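# Seat the matching cork panel in the frame recess

## Task

Choose the single cork panel whose shape matches the picture frame's recess and set it in so that all of its corners rest flat on the recess floor, with no other panel lying on it or above it; afterwards release everything the hands hold.

## Robot and tools

Robot. Two arms stand behind a table: left_arm carries a left hand on the +y side, and right_arm carries a right hand on the -y side. Calibrated bases are left_arm (-0.024, +0.292, 0) m and right_arm (-0.038, -0.347, +0.001) m, each turned very slightly about z. A post is fixed to the floor behind the arms. Loose objects may occasionally get a small shove from outside.

Frames. The scene frame has its origin at table-top height, midway between the nominal bases, with +x pointing out over the table, +z up and +y toward left_arm. Reported positions (metres) and quaternions (wxyz) are in this frame. Pose offsets you send are taken along the current Hand target's own axes instead. The hand point sits 0.05 m in front of the palm and 0.15 m from the wrist face along the fingers. Its +z runs along straight fingers, which extend 0.06 to 0.07 m past it; +y points out of the palm, and the finger centre lines lie 0.06 m behind the point along -y. On the right hand +x runs across the palm away from the thumb; on the left hand +x points toward the thumb. A wrist bracket on the little-finger side sticks out about 0.10 m across the palm and can strike things.

The 28-number row (every number in [-1, 1]). Left arm first: dx, dy, dz, rx, ry, rz, then little, ring, middle, index, thumb_bend, thumb_turn, force_limit, speed. Then the same fourteen for the right arm. All 28 are always sent, even when one arm stays still.
- Pose numbers are offsets, not poses: each is measured from that arm's Hand target as it stood when the action (or move) began, along that target's axes. 1.0 equals 0.6 m of travel or 180 degrees; rx, ry, rz form a single rotation vector. All six at 0 asks nothing new of that arm. Repeating an offset in a later call moves the arm further.
- Hand numbers are absolute targets. Fingers and thumb_bend: +1 straight/open, -1 curled/closed. thumb_turn: +1 beside the palm, -1 across in front of it. force_limit maps -1 to about 0 N and +1 to 10 N at the fingertip (15 N for the two thumb motors). speed rises from near zero at -1 to full at +0.48 and stays full up to +1; a full stroke then takes 0.49 s. To keep a hand unchanged, resend the eight numbers of the last row actually executed for it; before any such row exists, send its hand_measured six values plus hand_force_limit and hand_speed.

Tools.
- execute_actions: actions is a list of actions; each action is a table of 1 to 15 rows, one row per 1/30 s step, and a short table repeats its last row until step 15 (0.5 s per action). Every row of one action counts from the same start pose. cameras picks images by name, ["all"], or [] for none; by default images come only with an empty actions list.
- move: target is one row or up to 15 rows; all offsets in the list count from the Hand targets at the move's start, not from the previous target. speed is the path top speed in m/s, 0.002 to 4.3 (default 0.25), turning capped at twice that in rad/s; one value or one per target. blend (m) rounds corners between targets; 0 stops at each. blocking=false returns after about 0.5 s while motion continues. Paths are straight, end together, stop after 10 s, and do not avoid obstacles or the other arm. Hand numbers of later targets are sent only on arrival. The result adds a move: line (done, off_target, moving, held, fault) and limits such as paced (pose clipped) or held (steps withheld).
- wait: seconds 0 to 3600; sends nothing new, a running move continues.
- stop: brakes a running move.
- zoom_image: camera is cam_high, cam_left_wrist or cam_right_wrist; region [x0, y0, x1, y1] in pixels, at most 504 wide and high, from the latest full image. All three cameras are 672x504.
- show_instructions: shows reference pages. finished_scene: ends the scene for good (scene 1).

Reading results. Hand target is the last commanded pose after clipping; your next offsets start from it. Arms commonly rest 1 to 3 cm (sometimes 5 cm) short, usually low, without any contact; the next execute_actions call re-requests the target, and you can add the missing distance. Orientation commands are clipped each step to 40 degrees from the measured one. hand_measured, hand_stopped_by (moving, target, force, stalled, fault) and hand_load_n follow the motor order above; hand_load_n is positive when the finger is pushed open and near 0 after a grip is lost. Joint torques include offsets and noise. Motor temperatures and step readings may appear.

Gripping. With the thumb turned in front, the hand closes around items about 0.035 to 0.065 m thick; handles down to about 0.025 m; thumb tip against index pad can pinch light items up to about 0.08 m. Close at speed -0.94 or lower for a gentle grip. Motors lock at their target or force_limit; to squeeze harder raise force_limit and send a more closed target; to loosen send a more open one.

Avoid. Dropping or tossing the panel, even a few millimetres, releasing moving parts, anything leaving the table, hard contact with the post, the frame or heavy objects, fast collisions, any touch between the two arms or hands, and overloading fingers. Holding loads or stretched poses heats motors: 85 °C brings a MOTOR HOT line and 100 °C drops the arm for 30 to 60 s. Joint limits (rad): waist ±2.880, shoulder 0 to 3.142, elbow 0 to 3.019, wrist pitch -1.693 to 1.571, wrist yaw ±1.571, wrist roll ±2.094.

Each tool is called after "Request:" as name(argument=value, ...), one argument or row to a line, values as JSON.

Reference images:

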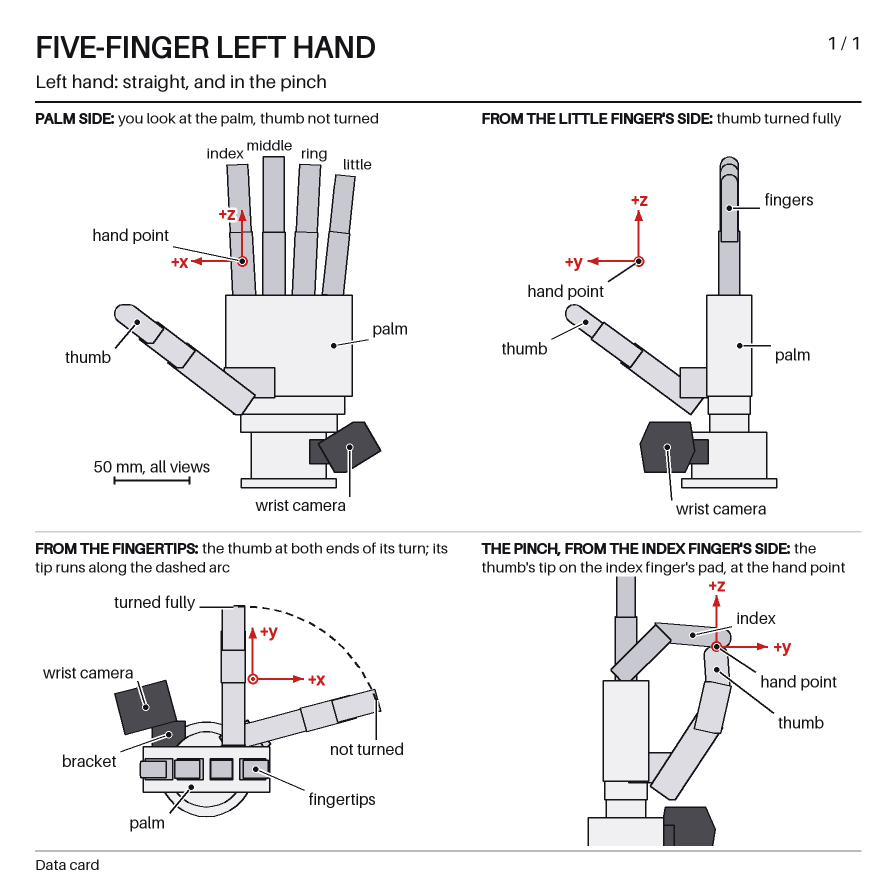

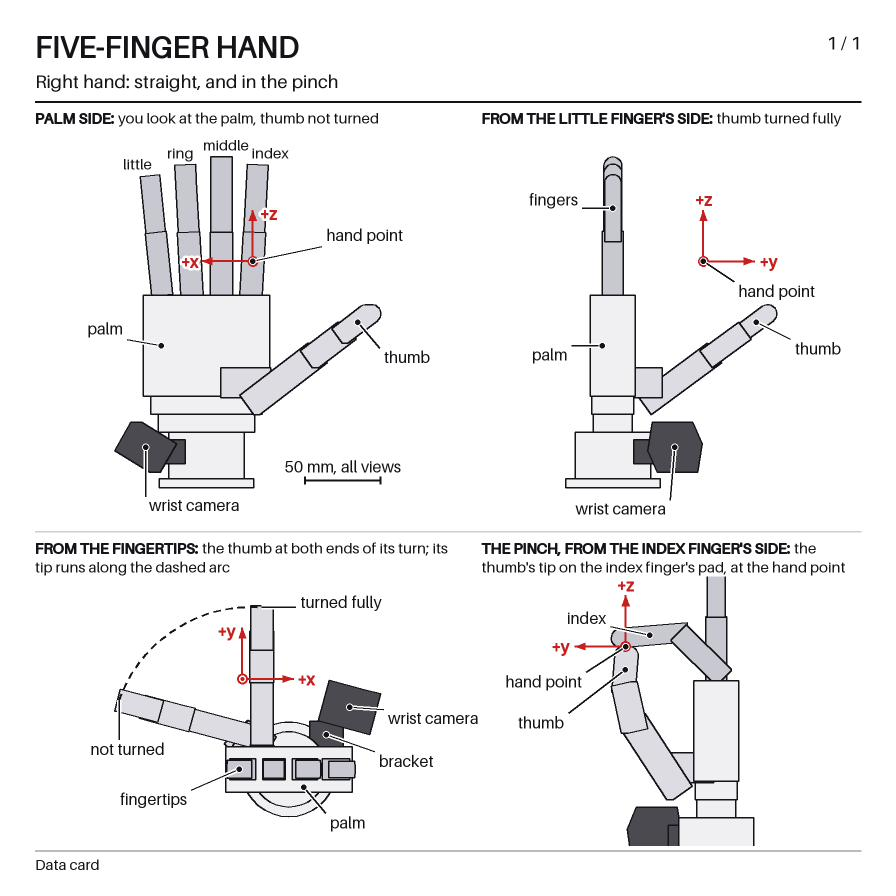

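## Session

Request:
execute_actions(
  actions=[],
)

Scene clock: 0.00 s.
left_arm: end_effector_position=(+0.6709, +0.4212, +0.3749) hand_measured=(+1.000, +1.000, +1.000, +1.000, +1.000, +1.000) hand_load_n=(+0.0, +0.0, +0.0, +0.0, +0.0, +0.0) hand_stopped_by=(target, target, target, target, target, target) hand_force_limit=0.00 hand_speed=-0.80 end_effector_quat_wxyz=(+0.529, -0.046, +0.784, -0.323) | right_arm: end_effector_position=(+0.1814, +0.1315, +0.2096) hand_measured=(+1.000, +1.000, +1.000, +1.000, +1.000, +1.000) hand_load_n=(+0.0, +0.0, +0.0, +0.0, +0.0, +0.0) hand_stopped_by=(target, target, target, target, target, target) hand_force_limit=0.00 hand_speed=-0.80 end_effector_quat_wxyz=(-0.337, +0.810, +0.073, +0.474)
Joint positions: left_arm=[0.342 1.611 1.602 -0.33 0.796 1.211] | right_arm=[1.409 1.307 0.88 0.01 0.647 -0.782]
Joint velocities: within noise
Joint torques (N m): no reading
Motor temperatures (°C): left_arm=[31 32 29 31 32 33] | right_arm=[31 33 28 27 28 28]
Heat: left arm: hottest wrist roll 33 °C; right arm: hottest shoulder 33 °C.
Hand target: left_arm +0.6732, +0.4219, +0.3976; +0.544, -0.036, +0.776, -0.318 | right_arm +0.1826, +0.1381, +0.2210; -0.347, +0.805, +0.068, +0.477

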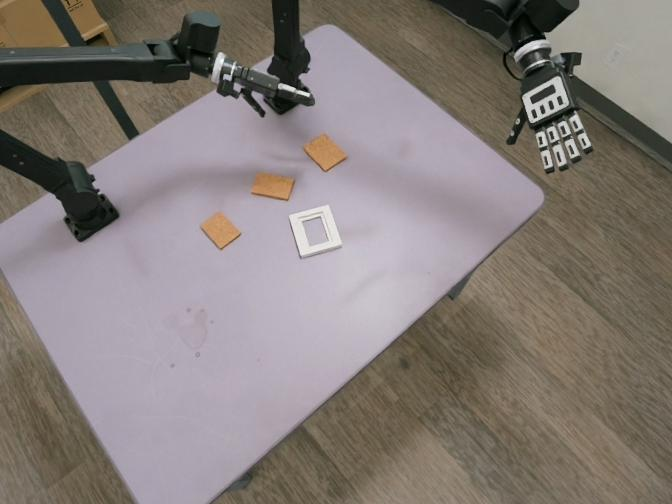

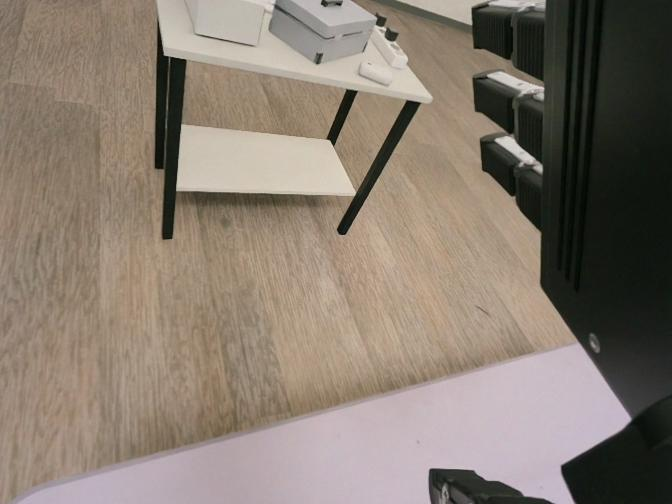

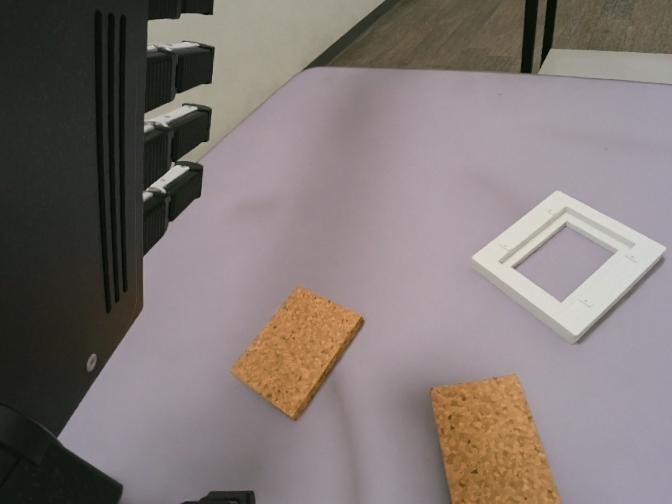

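Request:
zoom_image(
  camera="cam_high",
  region=[180, 110, 380, 270],
)

Request:
zoom_image(
  camera="cam_right_wrist",
  region=[420, 160, 672, 349],
)

Scaled by 2.520 from the camera's image (finer frame: 960x720).

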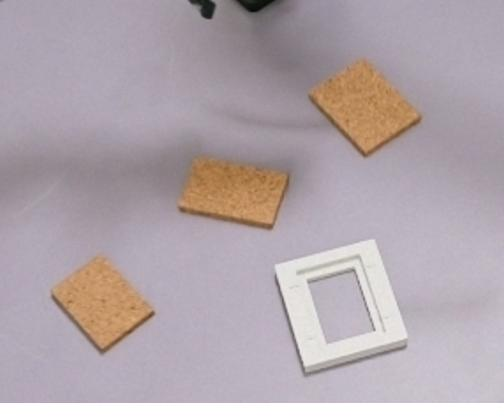

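Scaled by 2.000 from the camera's image (finer frame: 960x720).

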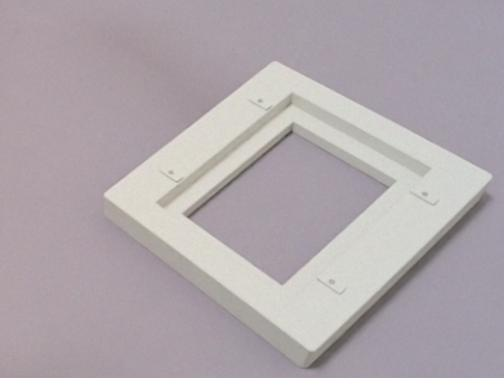

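Request:
move(
  target=[0,0,0,0,0,0,1,1,1,1,1,1,0,-0.8,0.1998,0.1977,-0.114,-0.3426,-0.2308,0.2375,1,1,1,1,1,1,0,-0.8],
  speed=0.3,
  cameras=["all"],
)

Scene clock: 32.10 s.
left_arm: end_effector_position=(+0.6709, +0.4212, +0.3749) hand_measured=(+1.000, +1.000, +1.000, +1.000, +1.000, +1.000) hand_load_n=(+0.0, +0.0, +0.0, +0.0, +0.0, +0.0) hand_stopped_by=(target, target, target, target, target, target) hand_force_limit=0.00 hand_speed=-0.80 end_effector_quat_wxyz=(+0.529, -0.046, +0.784, -0.323) | right_arm: end_effector_position=(+0.2434, -0.0250, +0.2723) hand_measured=(+1.000, +1.000, +1.000, +1.000, +1.000, +1.000) hand_load_n=(+0.0, +0.0, +0.0, +0.0, +0.0, +0.0) hand_stopped_by=(target, target, target, target, target, target) hand_force_limit=0.00 hand_speed=-0.80 end_effector_quat_wxyz=(+0.002, +0.942, -0.336, +0.000)
Joint positions: left_arm=[0.342 1.611 1.602 -0.33 0.796 1.211] | right_arm=[0.806 1.624 1.715 -1.666 0.001 -0.091]
Joint torques (N m): left_arm=[0.44 -15.09 11.62 1.88 0.15 -0.08] | right_arm=[0.21 -11.52 11.28 0.13 -0.18 0.11]
Heat: left arm: hottest shoulder 34 °C; right arm: hottest shoulder 33 °C.
Hand target: left_arm +0.6732, +0.4219, +0.3976; +0.544, -0.036, +0.776, -0.318 | right_arm +0.2497, -0.0200, +0.2809; +0.000, +0.940, -0.342, +0.000
Off the commanded pose: left_arm 0.023 m, 2 deg | right_arm 0.012 m, 1 deg.
joint sent to its limit (right arm) — joint 4 (wrist pitch), lower limit. The joint targets still meet the commanded pose.
move: off_target (right_arm)

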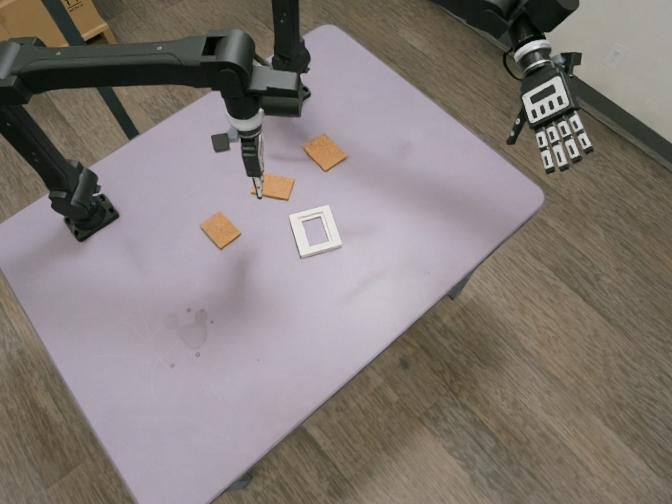

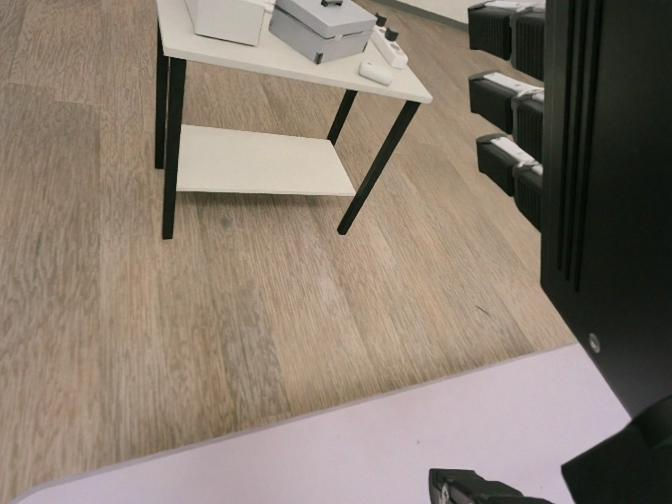

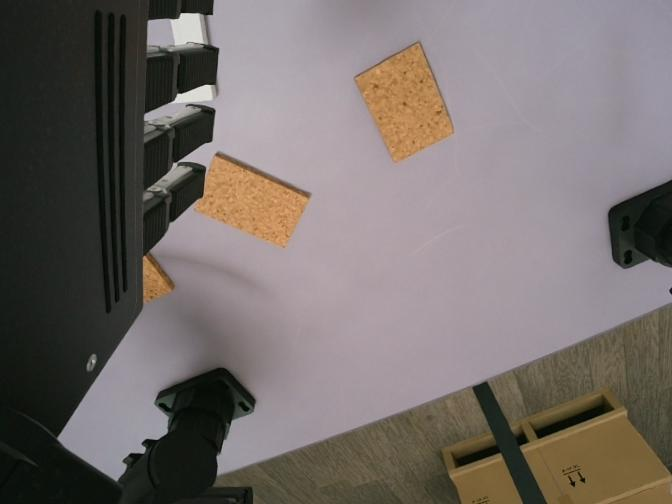

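Request:
move(
  target=[0,0,0,0,0,0,1,1,1,1,1,1,0,-0.8,0.195,-0.208,-0.05,0,0,0,1,1,1,1,1,1,0,-0.8],
  speed=0.3,
  cameras=["cam_right_wrist", "cam_high"],
)

Scene clock: 41.27 s.
left_arm: end_effector_position=(+0.6709, +0.4212, +0.3749) hand_measured=(+1.000, +1.000, +1.000, +1.000, +1.000, +1.000) hand_load_n=(+0.0, +0.0, +0.0, +0.0, +0.0, +0.0) hand_stopped_by=(target, target, target, target, target, target) hand_force_limit=0.00 hand_speed=-0.80 end_effector_quat_wxyz=(+0.529, -0.046, +0.784, -0.323) | right_arm: end_effector_position=(+0.4136, -0.0033, +0.3043) hand_measured=(+1.000, +1.000, +1.000, +1.000, +1.000, +1.000) hand_load_n=(+0.0, +0.0, +0.0, +0.0, +0.0, +0.0) hand_stopped_by=(target, target, target, target, target, target) hand_force_limit=0.00 hand_speed=-0.80 end_effector_quat_wxyz=(-0.088, +0.932, -0.348, +0.054)
Joint positions: left_arm=[0.342 1.611 1.602 -0.33 0.796 1.211] | right_arm=[0.631 1.911 2.215 -1.67 -0.008 -0.235]
Joint torques (N m): left_arm=[0.38 -15.15 11.6 1.92 0.15 -0.07] | right_arm=[0.62 -15.5 11.29 0.73 -0.11 -0.13]
Heat: left arm: hottest shoulder 34 °C; right arm: hottest shoulder 34 °C.
Hand target: left_arm +0.6732, +0.4219, +0.3976; +0.544, -0.036, +0.776, -0.318 | right_arm +0.4196, +0.0004, +0.3108; +0.000, +0.940, -0.342, +0.000
Off the commanded pose: left_arm 0.023 m, 2 deg | right_arm 0.010 m, 12 deg.
joint sent to its limit (right arm) — joint 4 (wrist pitch), lower limit. The joint targets are off in orientation, not in position.
move: off_target (right_arm)
Images, in order (width x height): cam_high 672x504, cam_right_wrist 672x504.

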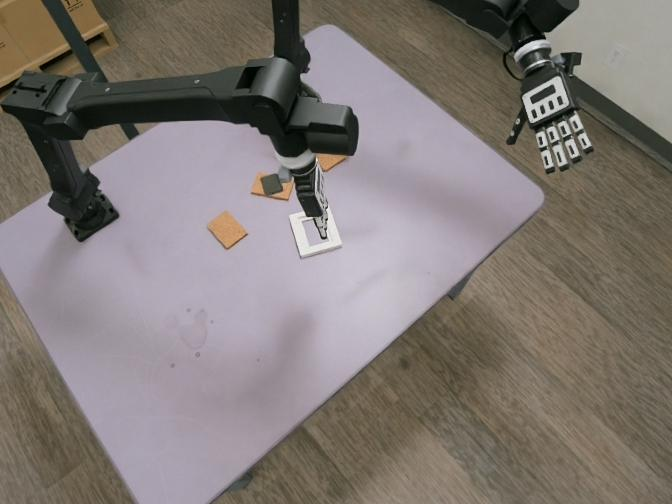

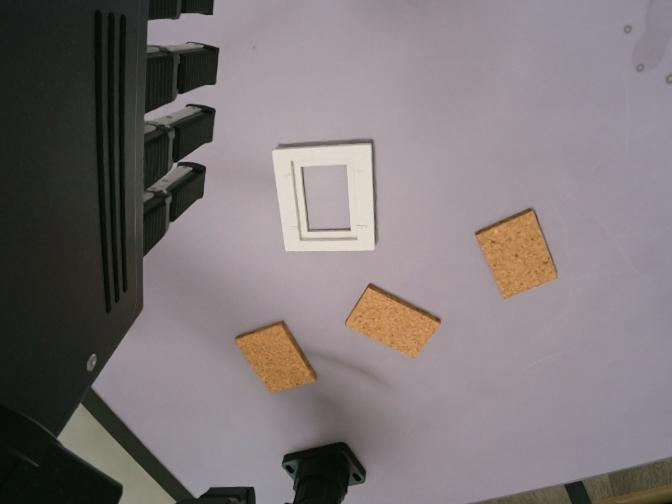

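Request:
zoom_image(
  camera="cam_right_wrist",
  region=[220, 120, 580, 400],
)

Request:
zoom_image(
  camera="cam_right_wrist",
  region=[250, 120, 410, 270],
)

Request:
zoom_image(
  camera="cam_right_wrist",
  region=[220, 270, 380, 410],
)

Request:
zoom_image(
  camera="cam_right_wrist",
  region=[440, 190, 600, 330],
)

Scaled by 1.400 from the camera's image (finer frame: 960x720).

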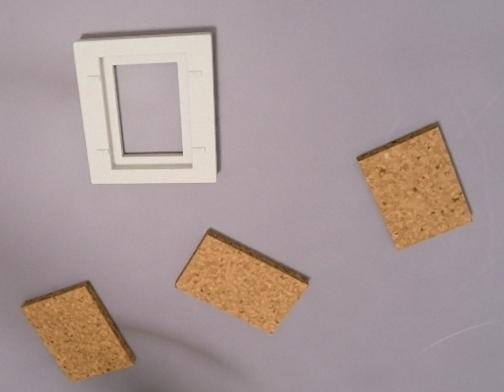

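Scaled by 3.150 from the camera's image (finer frame: 960x720).

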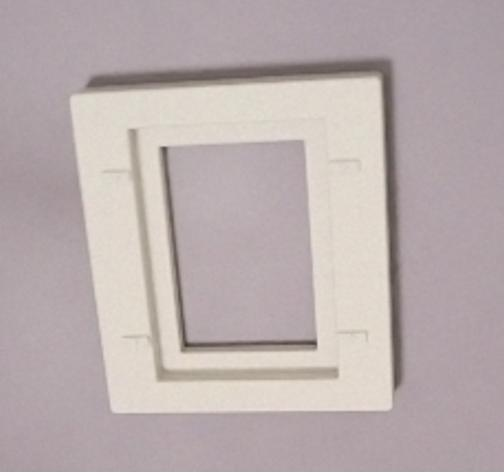

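Scaled by 3.150 from the camera's image (finer frame: 960x720).

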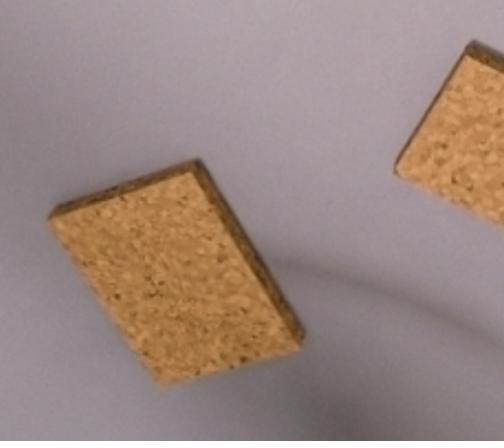

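Scaled by 3.150 from the camera's image (finer frame: 960x720).

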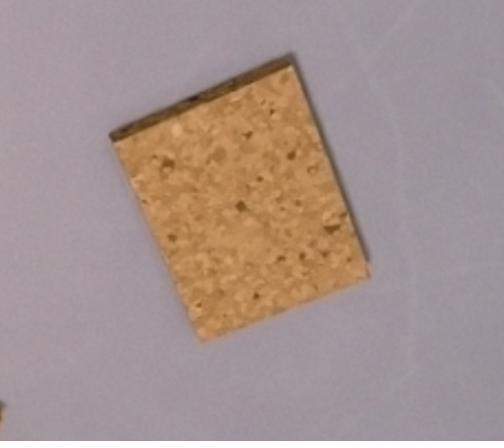

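Request:
move(
  target=[0,0,0,0,0,0,1,1,1,1,1,1,0,-0.8,-0.055,0.09,0.05,0.05,0.147,0,1,1,1,1,1,1,0,-0.8],
  speed=0.3,
  cameras=["cam_right_wrist", "cam_high"],
)

Scene clock: 56.13 s.
left_arm: end_effector_position=(+0.6709, +0.4212, +0.3749) hand_measured=(+1.000, +1.000, +1.000, +1.000, +1.000, +1.000) hand_load_n=(+0.0, +0.0, +0.0, +0.0, +0.0, +0.0) hand_stopped_by=(target, target, target, target, target, target) hand_force_limit=0.00 hand_speed=-0.80 end_effector_quat_wxyz=(+0.529, -0.046, +0.784, -0.323) | right_arm: end_effector_position=(+0.3604, -0.0238, +0.2745) hand_measured=(+1.000, +1.000, +1.000, +1.000, +1.000, +1.000) hand_load_n=(+0.0, +0.0, +0.0, +0.0, +0.0, +0.0) hand_stopped_by=(target, target, target, target, target, target) hand_force_limit=0.00 hand_speed=-0.80 end_effector_quat_wxyz=(+0.019, +0.915, -0.328, +0.235)
Joint positions: left_arm=[0.342 1.611 1.602 -0.33 0.796 1.211] | right_arm=[0.815 1.727 1.849 -1.522 0.446 -0.117]
Joint torques (N m): left_arm=[0.38 -15.15 11.6 1.91 0.15 -0.08] | right_arm=[1.08 -15.38 8.53 1.43 0.34 0.05]
Heat: left arm: hottest shoulder 35 °C; right arm: hottest shoulder 34 °C.
Hand target: left_arm +0.6732, +0.4219, +0.3976; +0.544, -0.036, +0.776, -0.318 | right_arm +0.3596, -0.0199, +0.2807; +0.006, +0.912, -0.332, +0.241
Off the commanded pose: left_arm 0.023 m, 2 deg | right_arm 0.008 m, 2 deg.
move: done
Images, in order (width x height): cam_high 672x504, cam_right_wrist 672x504.

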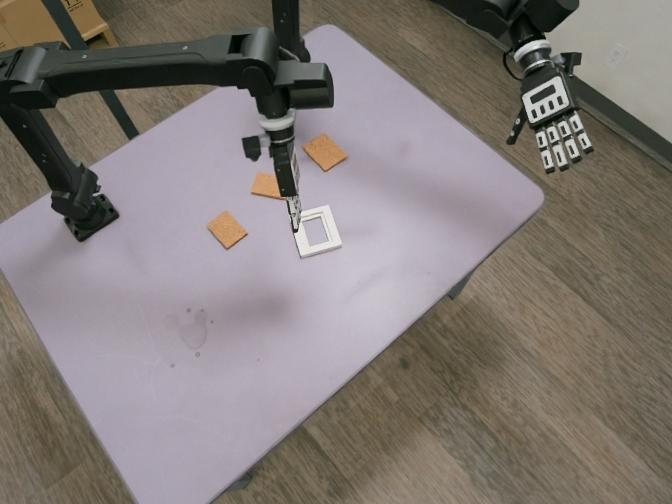

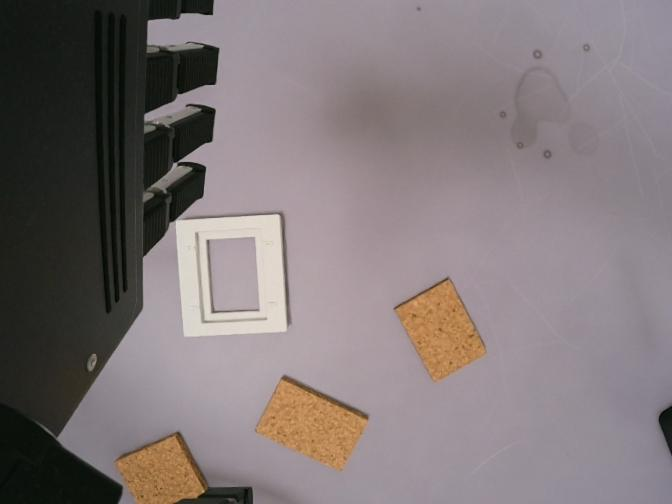

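Request:
zoom_image(
  camera="cam_right_wrist",
  region=[165, 200, 305, 345],
)

Request:
zoom_image(
  camera="cam_right_wrist",
  region=[370, 260, 510, 405],
)

Request:
zoom_image(
  camera="cam_right_wrist",
  region=[240, 360, 380, 504],
)

Request:
zoom_image(
  camera="cam_right_wrist",
  region=[100, 360, 240, 504],
)

Scaled by 3.476 from the camera's image (finer frame: 960x720).

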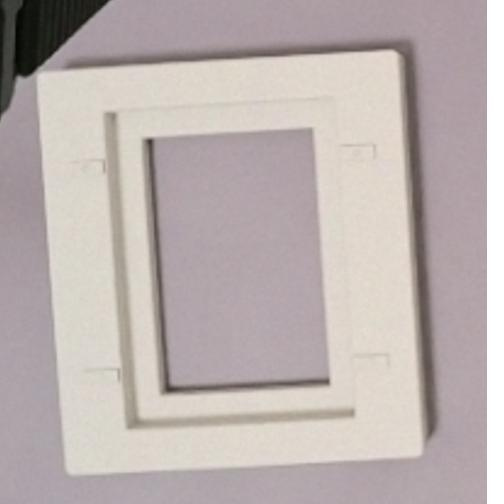

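Scaled by 3.476 from the camera's image (finer frame: 960x720).

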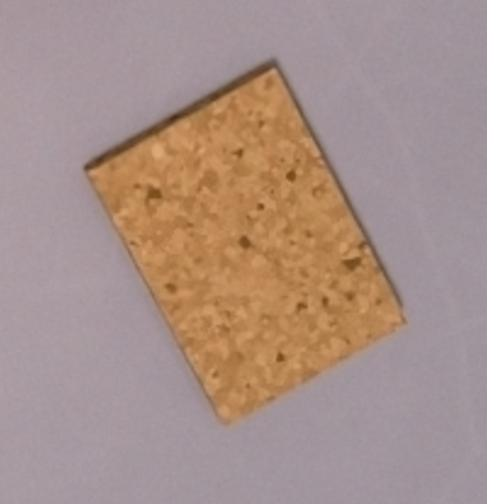

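Scaled by 3.500 from the camera's image (finer frame: 960x720).

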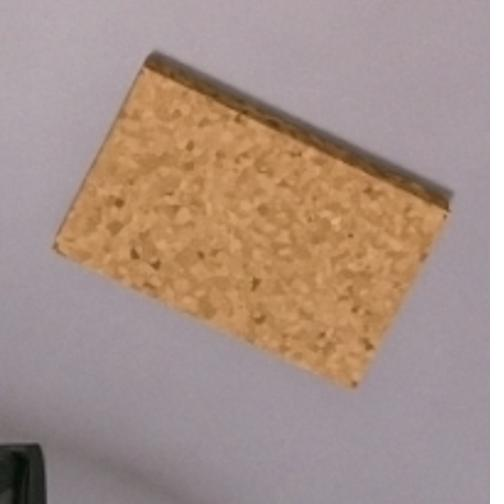

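Scaled by 3.500 from the camera's image (finer frame: 960x720).

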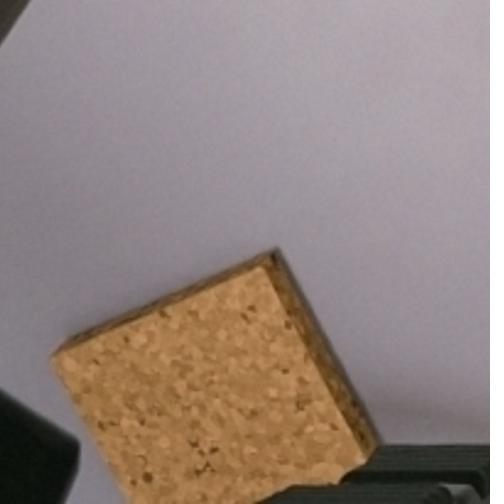

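Request:
move(
  target=[0,0,0,0,0,0,1,1,1,1,1,1,0,-0.8,-0.243,-0.0748,-0.1093,0,0,0,1,1,1,1,1,1,0,-0.8],
  speed=0.3,
  cameras=["cam_right_wrist", "cam_high"],
)

Scene clock: 68.70 s.
left_arm: end_effector_position=(+0.6709, +0.4212, +0.3749) hand_measured=(+1.000, +1.000, +1.000, +1.000, +1.000, +1.000) hand_load_n=(+0.0, +0.0, +0.0, +0.0, +0.0, +0.0) hand_stopped_by=(target, target, target, target, target, target) hand_force_limit=0.00 hand_speed=-0.80 end_effector_quat_wxyz=(+0.529, -0.046, +0.784, -0.323) | right_arm: end_effector_position=(+0.2567, +0.1095, +0.2721) hand_measured=(+1.000, +1.000, +1.000, +1.000, +1.000, +1.000) hand_load_n=(+0.0, +0.0, +0.0, +0.0, +0.0, +0.0) hand_stopped_by=(target, target, target, target, target, target) hand_force_limit=0.00 hand_speed=-0.80 end_effector_quat_wxyz=(-0.004, +0.916, -0.320, +0.242)
Joint positions: left_arm=[0.342 1.611 1.602 -0.33 0.796 1.211] | right_arm=[1.108 1.864 2.039 -1.665 0.482 0.179]
Joint torques (N m): left_arm=[0.38 -15.03 11.62 1.89 0.15 -0.08] | right_arm=[0.21 -15.21 11.32 0.31 0.35 0.05]
Motor temperatures (°C): left_arm=[31 35 33 30 32 32] | right_arm=[30 34 33 27 27 27]
Heat: left arm: hottest shoulder 35 °C; right arm: hottest shoulder 34 °C.
Hand target: left_arm +0.6732, +0.4219, +0.3976; +0.544, -0.036, +0.776, -0.318 | right_arm +0.2616, +0.1143, +0.2809; +0.005, +0.912, -0.332, +0.241
Off the commanded pose: left_arm 0.023 m, 2 deg | right_arm 0.011 m, 2 deg.
joint sent to its limit (right arm) — joint 4 (wrist pitch), lower limit. The joint targets still meet the commanded pose.
move: off_target (right_arm)
Images, in order (width x height): cam_high 672x504, cam_right_wrist 672x504.

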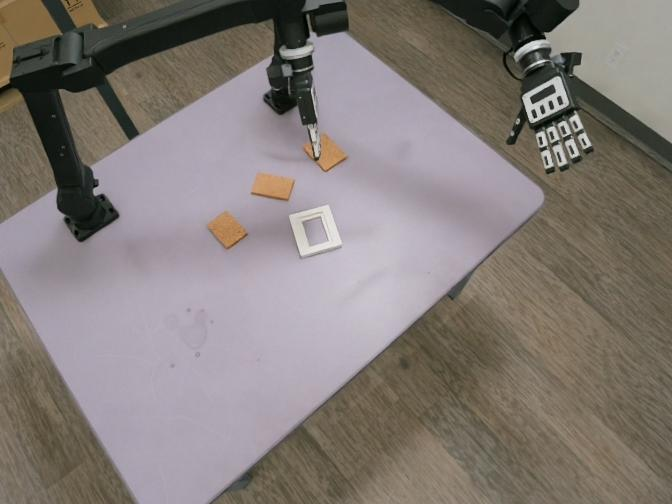

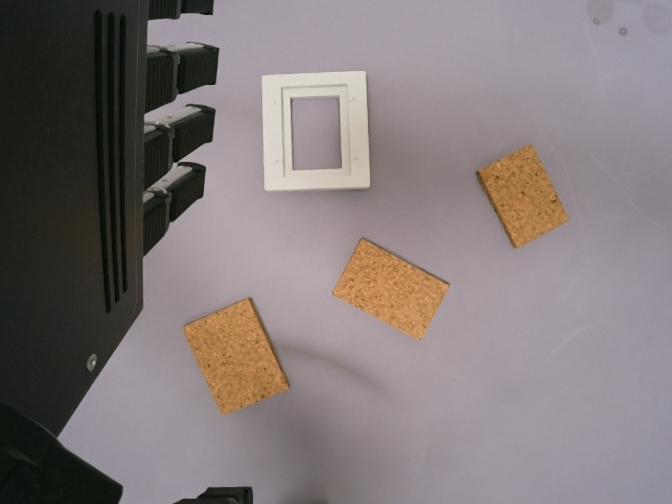

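Excellent view of everything.

Request:
zoom_image(
  camera="cam_right_wrist",
  region=[245, 60, 385, 200],
)

Request:
zoom_image(
  camera="cam_right_wrist",
  region=[165, 285, 305, 425],
)

Request:
zoom_image(
  camera="cam_right_wrist",
  region=[455, 130, 595, 270],
)

Request:
zoom_image(
  camera="cam_right_wrist",
  region=[320, 220, 460, 360],
)

Scaled by 3.600 from the camera's image (finer frame: 960x720).

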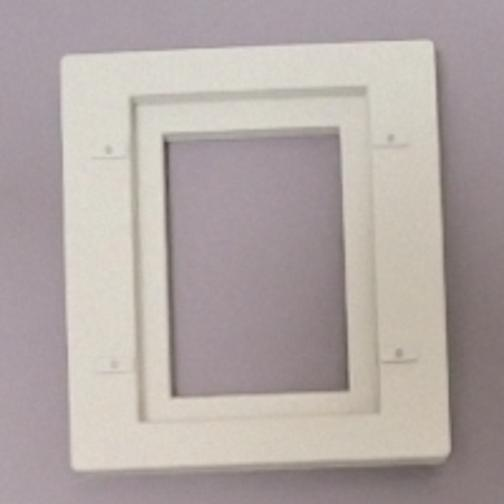

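Scaled by 3.600 from the camera's image (finer frame: 960x720).

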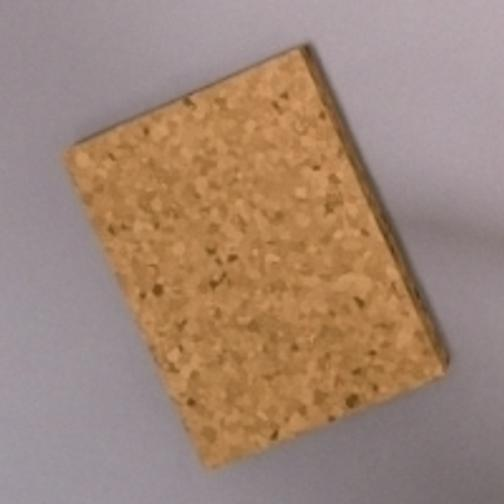

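Scaled by 3.600 from the camera's image (finer frame: 960x720).

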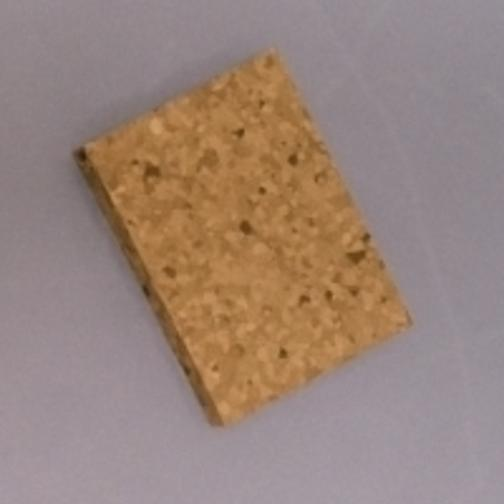

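Scaled by 3.600 from the camera's image (finer frame: 960x720).

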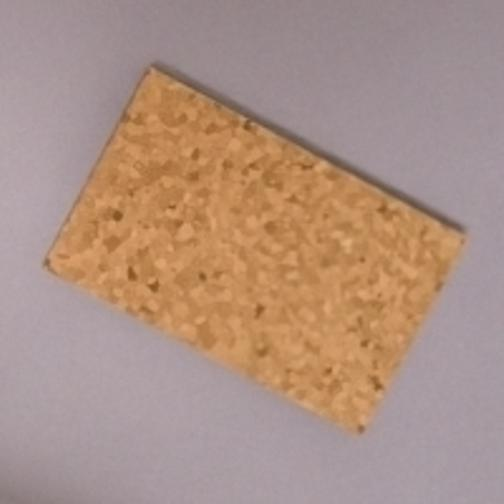

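Request:
move(
  target=[0,0,0,0,0,0,1,1,1,1,1,1,0,-0.8,0.0633,0.3508,0.2575,0.2712,-0.2514,-0.1465,1,1,0.4,0.4,1,-1,0,-0.5],
  speed=0.3,
  cameras=["cam_right_wrist", "cam_high"],
)

Scene clock: 138.80 s.
left_arm: end_effector_position=(+0.6709, +0.4212, +0.3749) hand_measured=(+1.000, +1.000, +1.000, +1.000, +1.000, +1.000) hand_load_n=(+0.0, +0.0, -0.5, -0.5, +0.0, +0.0) hand_stopped_by=(target, target, target, target, target, target) hand_force_limit=0.00 hand_speed=-0.80 end_effector_quat_wxyz=(+0.529, -0.046, +0.784, -0.323) | right_arm: end_effector_position=(+0.2220, -0.0972, +0.1292) hand_measured=(+1.000, +1.000, +0.400, +0.400, +1.000, -1.000) hand_load_n=(+0.0, +0.0, +0.0, +0.0, +0.0, +0.0) hand_stopped_by=(target, target, target, target, target, target) hand_force_limit=0.00 hand_speed=-0.50 end_effector_quat_wxyz=(-0.431, +0.902, +0.023, -0.009)
Joint positions: left_arm=[0.342 1.611 1.602 -0.33 0.796 1.211] | right_arm=[0.448 1.18 0.799 -0.751 -0.803 -0.996]
Joint torques (N m): left_arm=[0.38 -15.09 11.63 1.91 0.15 -0.08] | right_arm=[-0.21 -4.89 9.21 0.95 -0.69 -0.12]
Heat: left arm: hottest shoulder 35 °C; right arm: hottest elbow 37 °C.
Hand target: left_arm +0.6732, +0.4219, +0.3976; +0.544, -0.036, +0.776, -0.318 | right_arm +0.2261, -0.0991, +0.1296; -0.430, +0.903, +0.021, -0.010
Off the commanded pose: left_arm 0.023 m, 2 deg | right_arm 0.005 m, 0 deg.
move: done
Images, in order (width x height): cam_high 672x504, cam_right_wrist 672x504.

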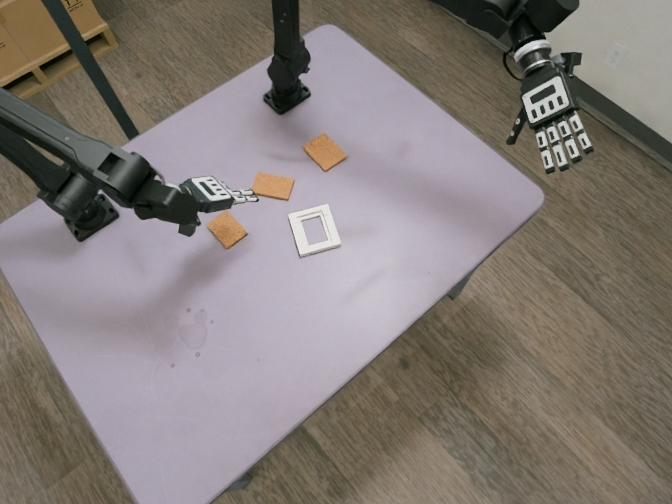

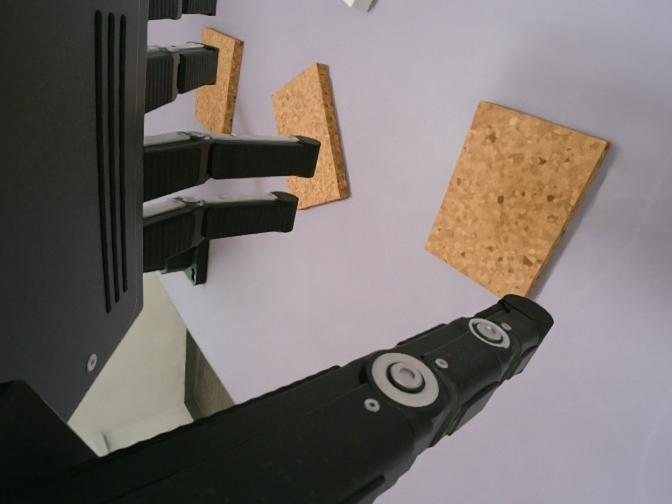

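Request:
move(
  target=[0,0,0,0,0,0,1,1,1,1,1,1,0,-0.8,0.004,0.094,0.093,0,-0.0099,-0.008,1,1,0.4,0.4,1,-1,0,-0.5],
  speed=0.15,
  cameras=["cam_right_wrist", "cam_high"],
)

Scene clock: 153.00 s.
left_arm: end_effector_position=(+0.6709, +0.4212, +0.3749) hand_measured=(+1.000, +1.000, +1.000, +1.000, +1.000, +1.000) hand_load_n=(+0.0, -0.5, +0.0, +0.0, +0.0, +0.0) hand_stopped_by=(target, target, target, target, target, target) hand_force_limit=0.00 hand_speed=-0.80 end_effector_quat_wxyz=(+0.529, -0.046, +0.784, -0.323) | right_arm: end_effector_position=(+0.2262, -0.0950, +0.0523) hand_measured=(+1.000, +1.000, +0.400, +0.400, +1.000, -1.000) hand_load_n=(+0.0, +0.0, +0.0, +0.0, +0.0, +0.0) hand_stopped_by=(target, target, target, target, target, target) hand_force_limit=0.00 hand_speed=-0.50 end_effector_quat_wxyz=(-0.427, +0.903, +0.030, -0.022)
Joint positions: left_arm=[0.342 1.611 1.602 -0.33 0.796 1.211] | right_arm=[0.448 1.336 0.705 -0.541 -0.813 -1.028]
Joint torques (N m): left_arm=[0.32 -15.09 11.6 1.89 0.14 -0.08] | right_arm=[1.14 -6.12 7.57 1.84 -0.7 -0.1]
Heat: left arm: hottest shoulder 35 °C; right arm: hottest elbow 37 °C.
Hand target: left_arm +0.6732, +0.4219, +0.3976; +0.544, -0.036, +0.776, -0.318 | right_arm +0.2283, -0.0911, +0.0507; -0.430, +0.902, +0.040, -0.019
Off the commanded pose: left_arm 0.023 m, 2 deg | right_arm 0.005 m, 1 deg.
move: done
Images, in order (width x height): cam_high 672x504, cam_right_wrist 672x504.

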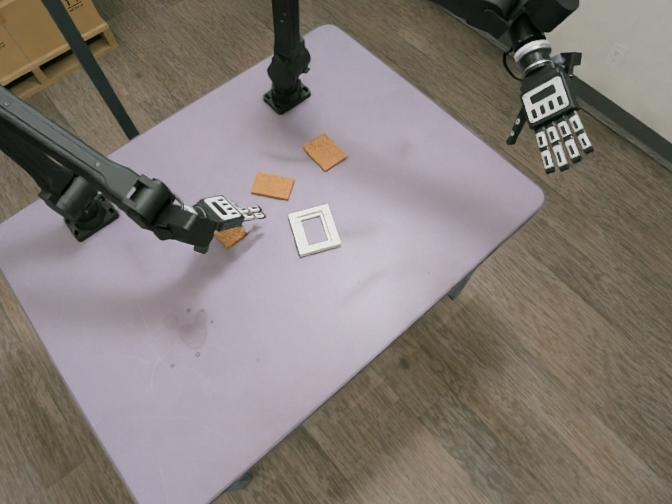

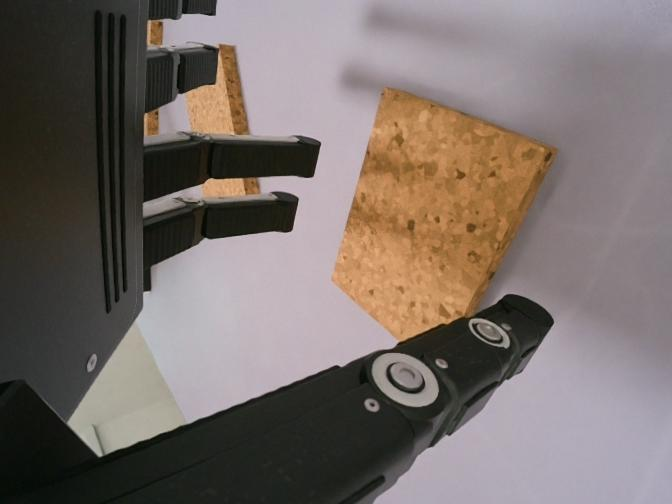

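Request:
zoom_image(
  camera="cam_high",
  region=[170, 160, 300, 270],
)

Request:
zoom_image(
  camera="cam_right_wrist",
  region=[320, 60, 600, 350],
)

Scaled by 3.877 from the camera's image (finer frame: 960x720).

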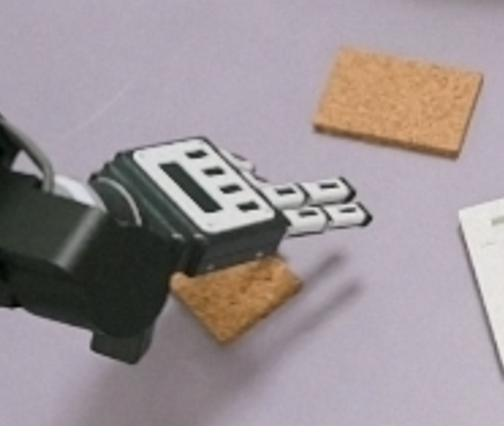

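Scaled by 1.738 from the camera's image (finer frame: 960x720).

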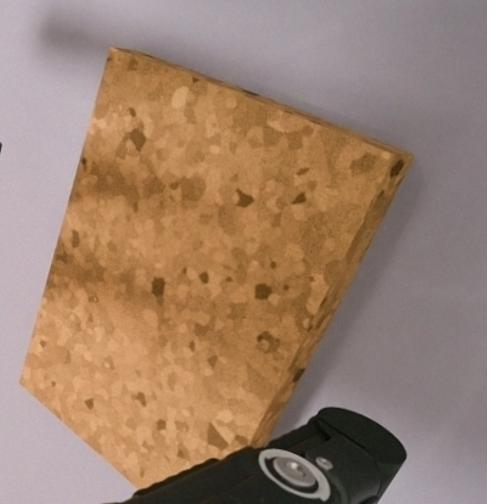

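Request:
move(
  target=[0,0,0,0,0,0,1,1,1,1,1,1,0,-0.8,0,0.0258,0.0212,0,0,0,1,1,0.4,0.4,1,-1,0,-0.5],
  speed=0.1,
  cameras=["cam_right_wrist"],
)

Scene clock: 162.50 s.
left_arm: end_effector_position=(+0.6709, +0.4212, +0.3749) hand_measured=(+1.000, +1.000, +1.000, +1.000, +1.000, +1.000) hand_load_n=(+0.0, +0.0, +0.0, +0.0, +0.5, +0.0) hand_stopped_by=(target, target, target, target, target, target) hand_force_limit=0.00 hand_speed=-0.80 end_effector_quat_wxyz=(+0.529, -0.046, +0.784, -0.323) | right_arm: end_effector_position=(+0.2264, -0.0948, +0.0322) hand_measured=(+1.000, +1.000, +0.400, +0.400, +1.000, -1.000) hand_load_n=(+0.0, +0.0, +0.0, +0.0, +0.0, +0.0) hand_stopped_by=(target, target, target, target, target, target) hand_force_limit=0.00 hand_speed=-0.50 end_effector_quat_wxyz=(-0.428, +0.903, +0.031, -0.022)
Joint positions: left_arm=[0.342 1.611 1.602 -0.33 0.796 1.211] | right_arm=[0.448 1.38 0.679 -0.472 -0.813 -1.028]
Joint torques (N m): left_arm=[0.32 -15.09 11.62 1.89 0.15 -0.07] | right_arm=[1.26 -6.48 7.2 1.98 -0.68 -0.09]
Heat: left arm: hottest shoulder 35 °C; right arm: hottest elbow 36 °C.
Hand target: left_arm +0.6732, +0.4219, +0.3976; +0.544, -0.036, +0.776, -0.318 | right_arm +0.2281, -0.0910, +0.0305; -0.430, +0.902, +0.039, -0.019
Off the commanded pose: left_arm 0.023 m, 2 deg | right_arm 0.005 m, 1 deg.
move: done

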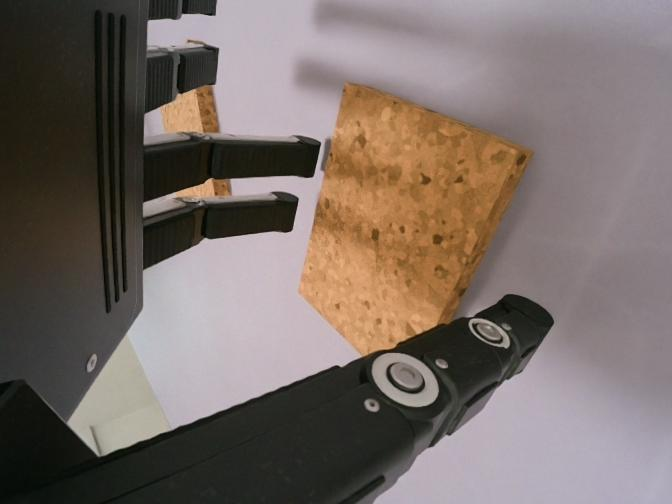

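Request:
move(
  target=[0,0,0,0,0,0,1,1,1,1,1,1,0,-0.8,0,0.0084,0.0068,0,0,0,1,1,0.4,0.4,1,-1,0,-0.5],
  speed=0.05,
)

Request:
move(
  target=[0,0,0,0,0,0,1,1,1,1,1,1,0,-0.8,0,0.0064,0.0053,0,0,0,1,1,0.4,0.4,1,-1,0,-0.5],
  speed=0.05,
  cameras=["cam_right_wrist"],
)

Scene clock: 169.00 s.
left_arm: end_effector_position=(+0.6709, +0.4212, +0.3749) hand_measured=(+1.000, +1.000, +1.000, +1.000, +1.000, +1.000) hand_load_n=(+0.0, +0.0, +0.0, +0.0, +0.0, +0.0) hand_stopped_by=(target, target, target, target, target, target) hand_force_limit=0.00 hand_speed=-0.80 end_effector_quat_wxyz=(+0.529, -0.046, +0.784, -0.323) | right_arm: end_effector_position=(+0.2274, -0.0943, +0.0270) hand_measured=(+1.000, +1.000, +0.400, +0.400, +1.000, -1.000) hand_load_n=(+0.0, +0.0, +0.0, +0.0, +0.0, +0.0) hand_stopped_by=(target, target, target, target, target, target) hand_force_limit=0.00 hand_speed=-0.50 end_effector_quat_wxyz=(-0.428, +0.903, +0.032, -0.021)
Joint positions: left_arm=[0.342 1.611 1.602 -0.33 0.796 1.211] | right_arm=[0.448 1.392 0.673 -0.45 -0.813 -1.028]
Joint torques (N m): left_arm=[0.38 -15.03 11.63 1.89 0.15 -0.08] | right_arm=[1.2 -6.3 6.97 1.91 -0.68 -0.09]
Heat: left arm: hottest shoulder 35 °C; right arm: hottest elbow 35 °C.
Hand target: left_arm +0.6732, +0.4219, +0.3976; +0.544, -0.036, +0.776, -0.318 | right_arm +0.2281, -0.0910, +0.0241; -0.430, +0.902, +0.039, -0.019
Off the commanded pose: left_arm 0.023 m, 2 deg | right_arm 0.004 m, 1 deg.
move: done

Scene clock: 169.50 s.
left_arm: end_effector_position=(+0.6709, +0.4212, +0.3749) hand_measured=(+1.000, +1.000, +1.000, +1.000, +1.000, +1.000) hand_load_n=(+0.0, -0.5, +0.0, +0.0, +0.0, +0.0) hand_stopped_by=(target, target, target, target, target, target) hand_force_limit=0.00 hand_speed=-0.80 end_effector_quat_wxyz=(+0.529, -0.046, +0.784, -0.323) | right_arm: end_effector_position=(+0.2283, -0.0931, +0.0260) hand_measured=(+1.000, +1.000, +0.400, +0.400, +1.000, -1.000) hand_load_n=(+0.0, +0.0, -1.0, +0.0, +0.0, +0.0) hand_stopped_by=(target, target, target, target, target, target) hand_force_limit=0.00 hand_speed=-0.50 end_effector_quat_wxyz=(-0.431, +0.901, +0.033, -0.019)
Joint positions: left_arm=[0.342 1.611 1.602 -0.33 0.796 1.211] | right_arm=[0.448 1.396 0.671 -0.437 -0.818 -1.028]
Joint torques (N m): left_arm=[0.44 -15.03 11.59 1.91 0.15 -0.08] | right_arm=[1.2 -5.77 6.69 2.25 -0.53 -0.09]
Heat: left arm: hottest shoulder 35 °C; right arm: hottest elbow 35 °C.
Hand target: left_arm +0.6732, +0.4219, +0.3976; +0.544, -0.036, +0.776, -0.318 | right_arm +0.2282, -0.0909, +0.0191; -0.430, +0.902, +0.039, -0.019
Off the commanded pose: left_arm 0.023 m, 2 deg | right_arm 0.007 m, 1 deg.
move: done

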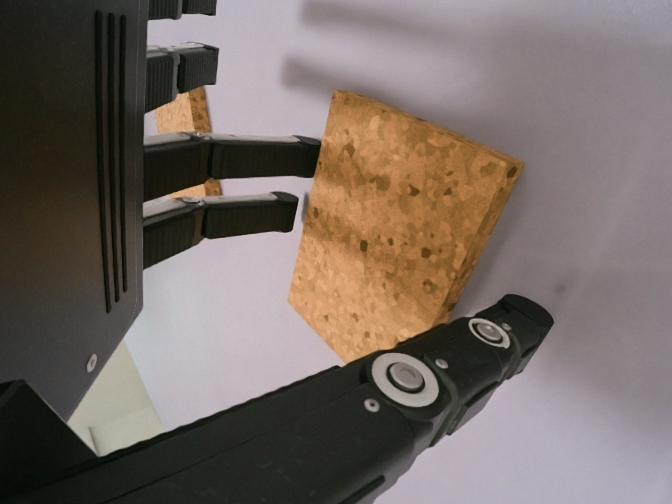

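Request:
move(
  target=[0,0,0,0,0,0,1,1,1,1,1,1,0,-0.8,0.0007,-0.014,0.0013,0,0,0,1,1,0.4,0.4,1,-1,-0.6,-0.85],
  speed=0.05,
)

Request:
move(
  target=[0,0,0,0,0,0,1,1,1,1,1,1,0,-0.8,0,0,0,0,0,0,1,1,0.15,0.15,1,-1,-0.6,-0.9],
  speed=0.05,
  cameras=["cam_right_wrist"],
)

Scene clock: 173.87 s.
left_arm: end_effector_position=(+0.6709, +0.4212, +0.3749) hand_measured=(+1.000, +1.000, +1.000, +1.000, +1.000, +1.000) hand_load_n=(+0.0, +0.0, +0.0, +0.0, +0.0, +0.0) hand_stopped_by=(target, target, target, target, target, target) hand_force_limit=0.00 hand_speed=-0.80 end_effector_quat_wxyz=(+0.529, -0.046, +0.784, -0.323) | right_arm: end_effector_position=(+0.2278, -0.0916, +0.0259) hand_measured=(+1.000, +1.000, +0.400, +0.400, +1.000, -1.000) hand_load_n=(+0.0, +0.0, -2.0, +0.0, +0.5, +0.0) hand_stopped_by=(target, target, target, target, target, target) hand_force_limit=-0.60 hand_speed=-0.85 end_effector_quat_wxyz=(-0.430, +0.902, +0.034, -0.019)
Joint positions: left_arm=[0.342 1.611 1.602 -0.33 0.796 1.211] | right_arm=[0.454 1.396 0.671 -0.433 -0.814 -1.023]
Joint torques (N m): left_arm=[0.32 -15.15 11.62 1.92 0.14 -0.08] | right_arm=[1.96 -6.48 7.53 1.8 -0.43 0.07]
Heat: left arm: hottest shoulder 35 °C; right arm: hottest elbow 35 °C.
Hand target: left_arm +0.6732, +0.4219, +0.3976; +0.544, -0.036, +0.776, -0.318 | right_arm +0.2282, -0.0850, +0.0252; -0.430, +0.902, +0.039, -0.019
Off the commanded pose: left_arm 0.023 m, 2 deg | right_arm 0.007 m, 1 deg.
move: done

Scene clock: 175.03 s.
left_arm: end_effector_position=(+0.6709, +0.4212, +0.3749) hand_measured=(+1.000, +1.000, +1.000, +1.000, +1.000, +1.000) hand_load_n=(+0.0, +0.0, +0.0, +0.0, +0.0, +0.0) hand_stopped_by=(target, target, target, target, target, target) hand_force_limit=0.00 hand_speed=-0.80 end_effector_quat_wxyz=(+0.529, -0.046, +0.784, -0.323) | right_arm: end_effector_position=(+0.2266, -0.0876, +0.0264) hand_measured=(+1.000, +1.000, +0.150, +0.150, +1.000, -1.000) hand_load_n=(+0.0, +0.0, +0.5, +0.0, +0.0, +0.0) hand_stopped_by=(target, target, target, target, target, target) hand_force_limit=-0.60 hand_speed=-0.90 end_effector_quat_wxyz=(-0.432, +0.901, +0.040, -0.018)
Joint positions: left_arm=[0.342 1.611 1.602 -0.33 0.796 1.211] | right_arm=[0.465 1.396 0.671 -0.424 -0.816 -1.022]
Joint torques (N m): left_arm=[0.44 -15.03 11.6 1.92 0.15 -0.08] | right_arm=[1.2 -6.42 7.54 1.5 -0.36 0.06]
Heat: left arm: hottest shoulder 35 °C; right arm: hottest elbow 35 °C.
Hand target: left_arm +0.6732, +0.4219, +0.3976; +0.544, -0.036, +0.776, -0.318 | right_arm +0.2281, -0.0850, +0.0252; -0.430, +0.902, +0.039, -0.019
Off the commanded pose: left_arm 0.023 m, 2 deg | right_arm 0.003 m, 0 deg.
move: done

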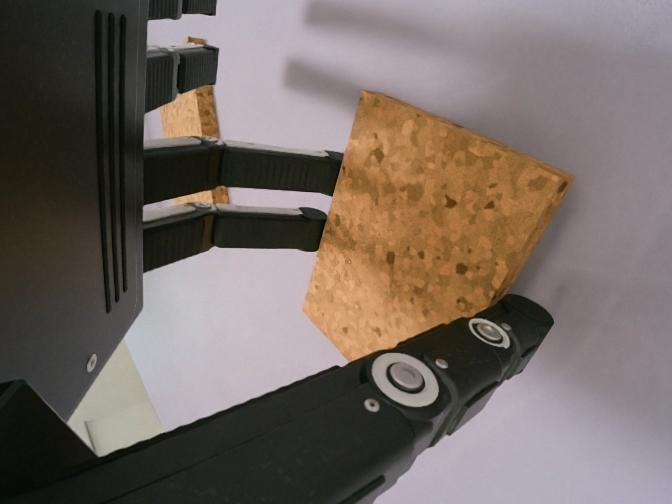

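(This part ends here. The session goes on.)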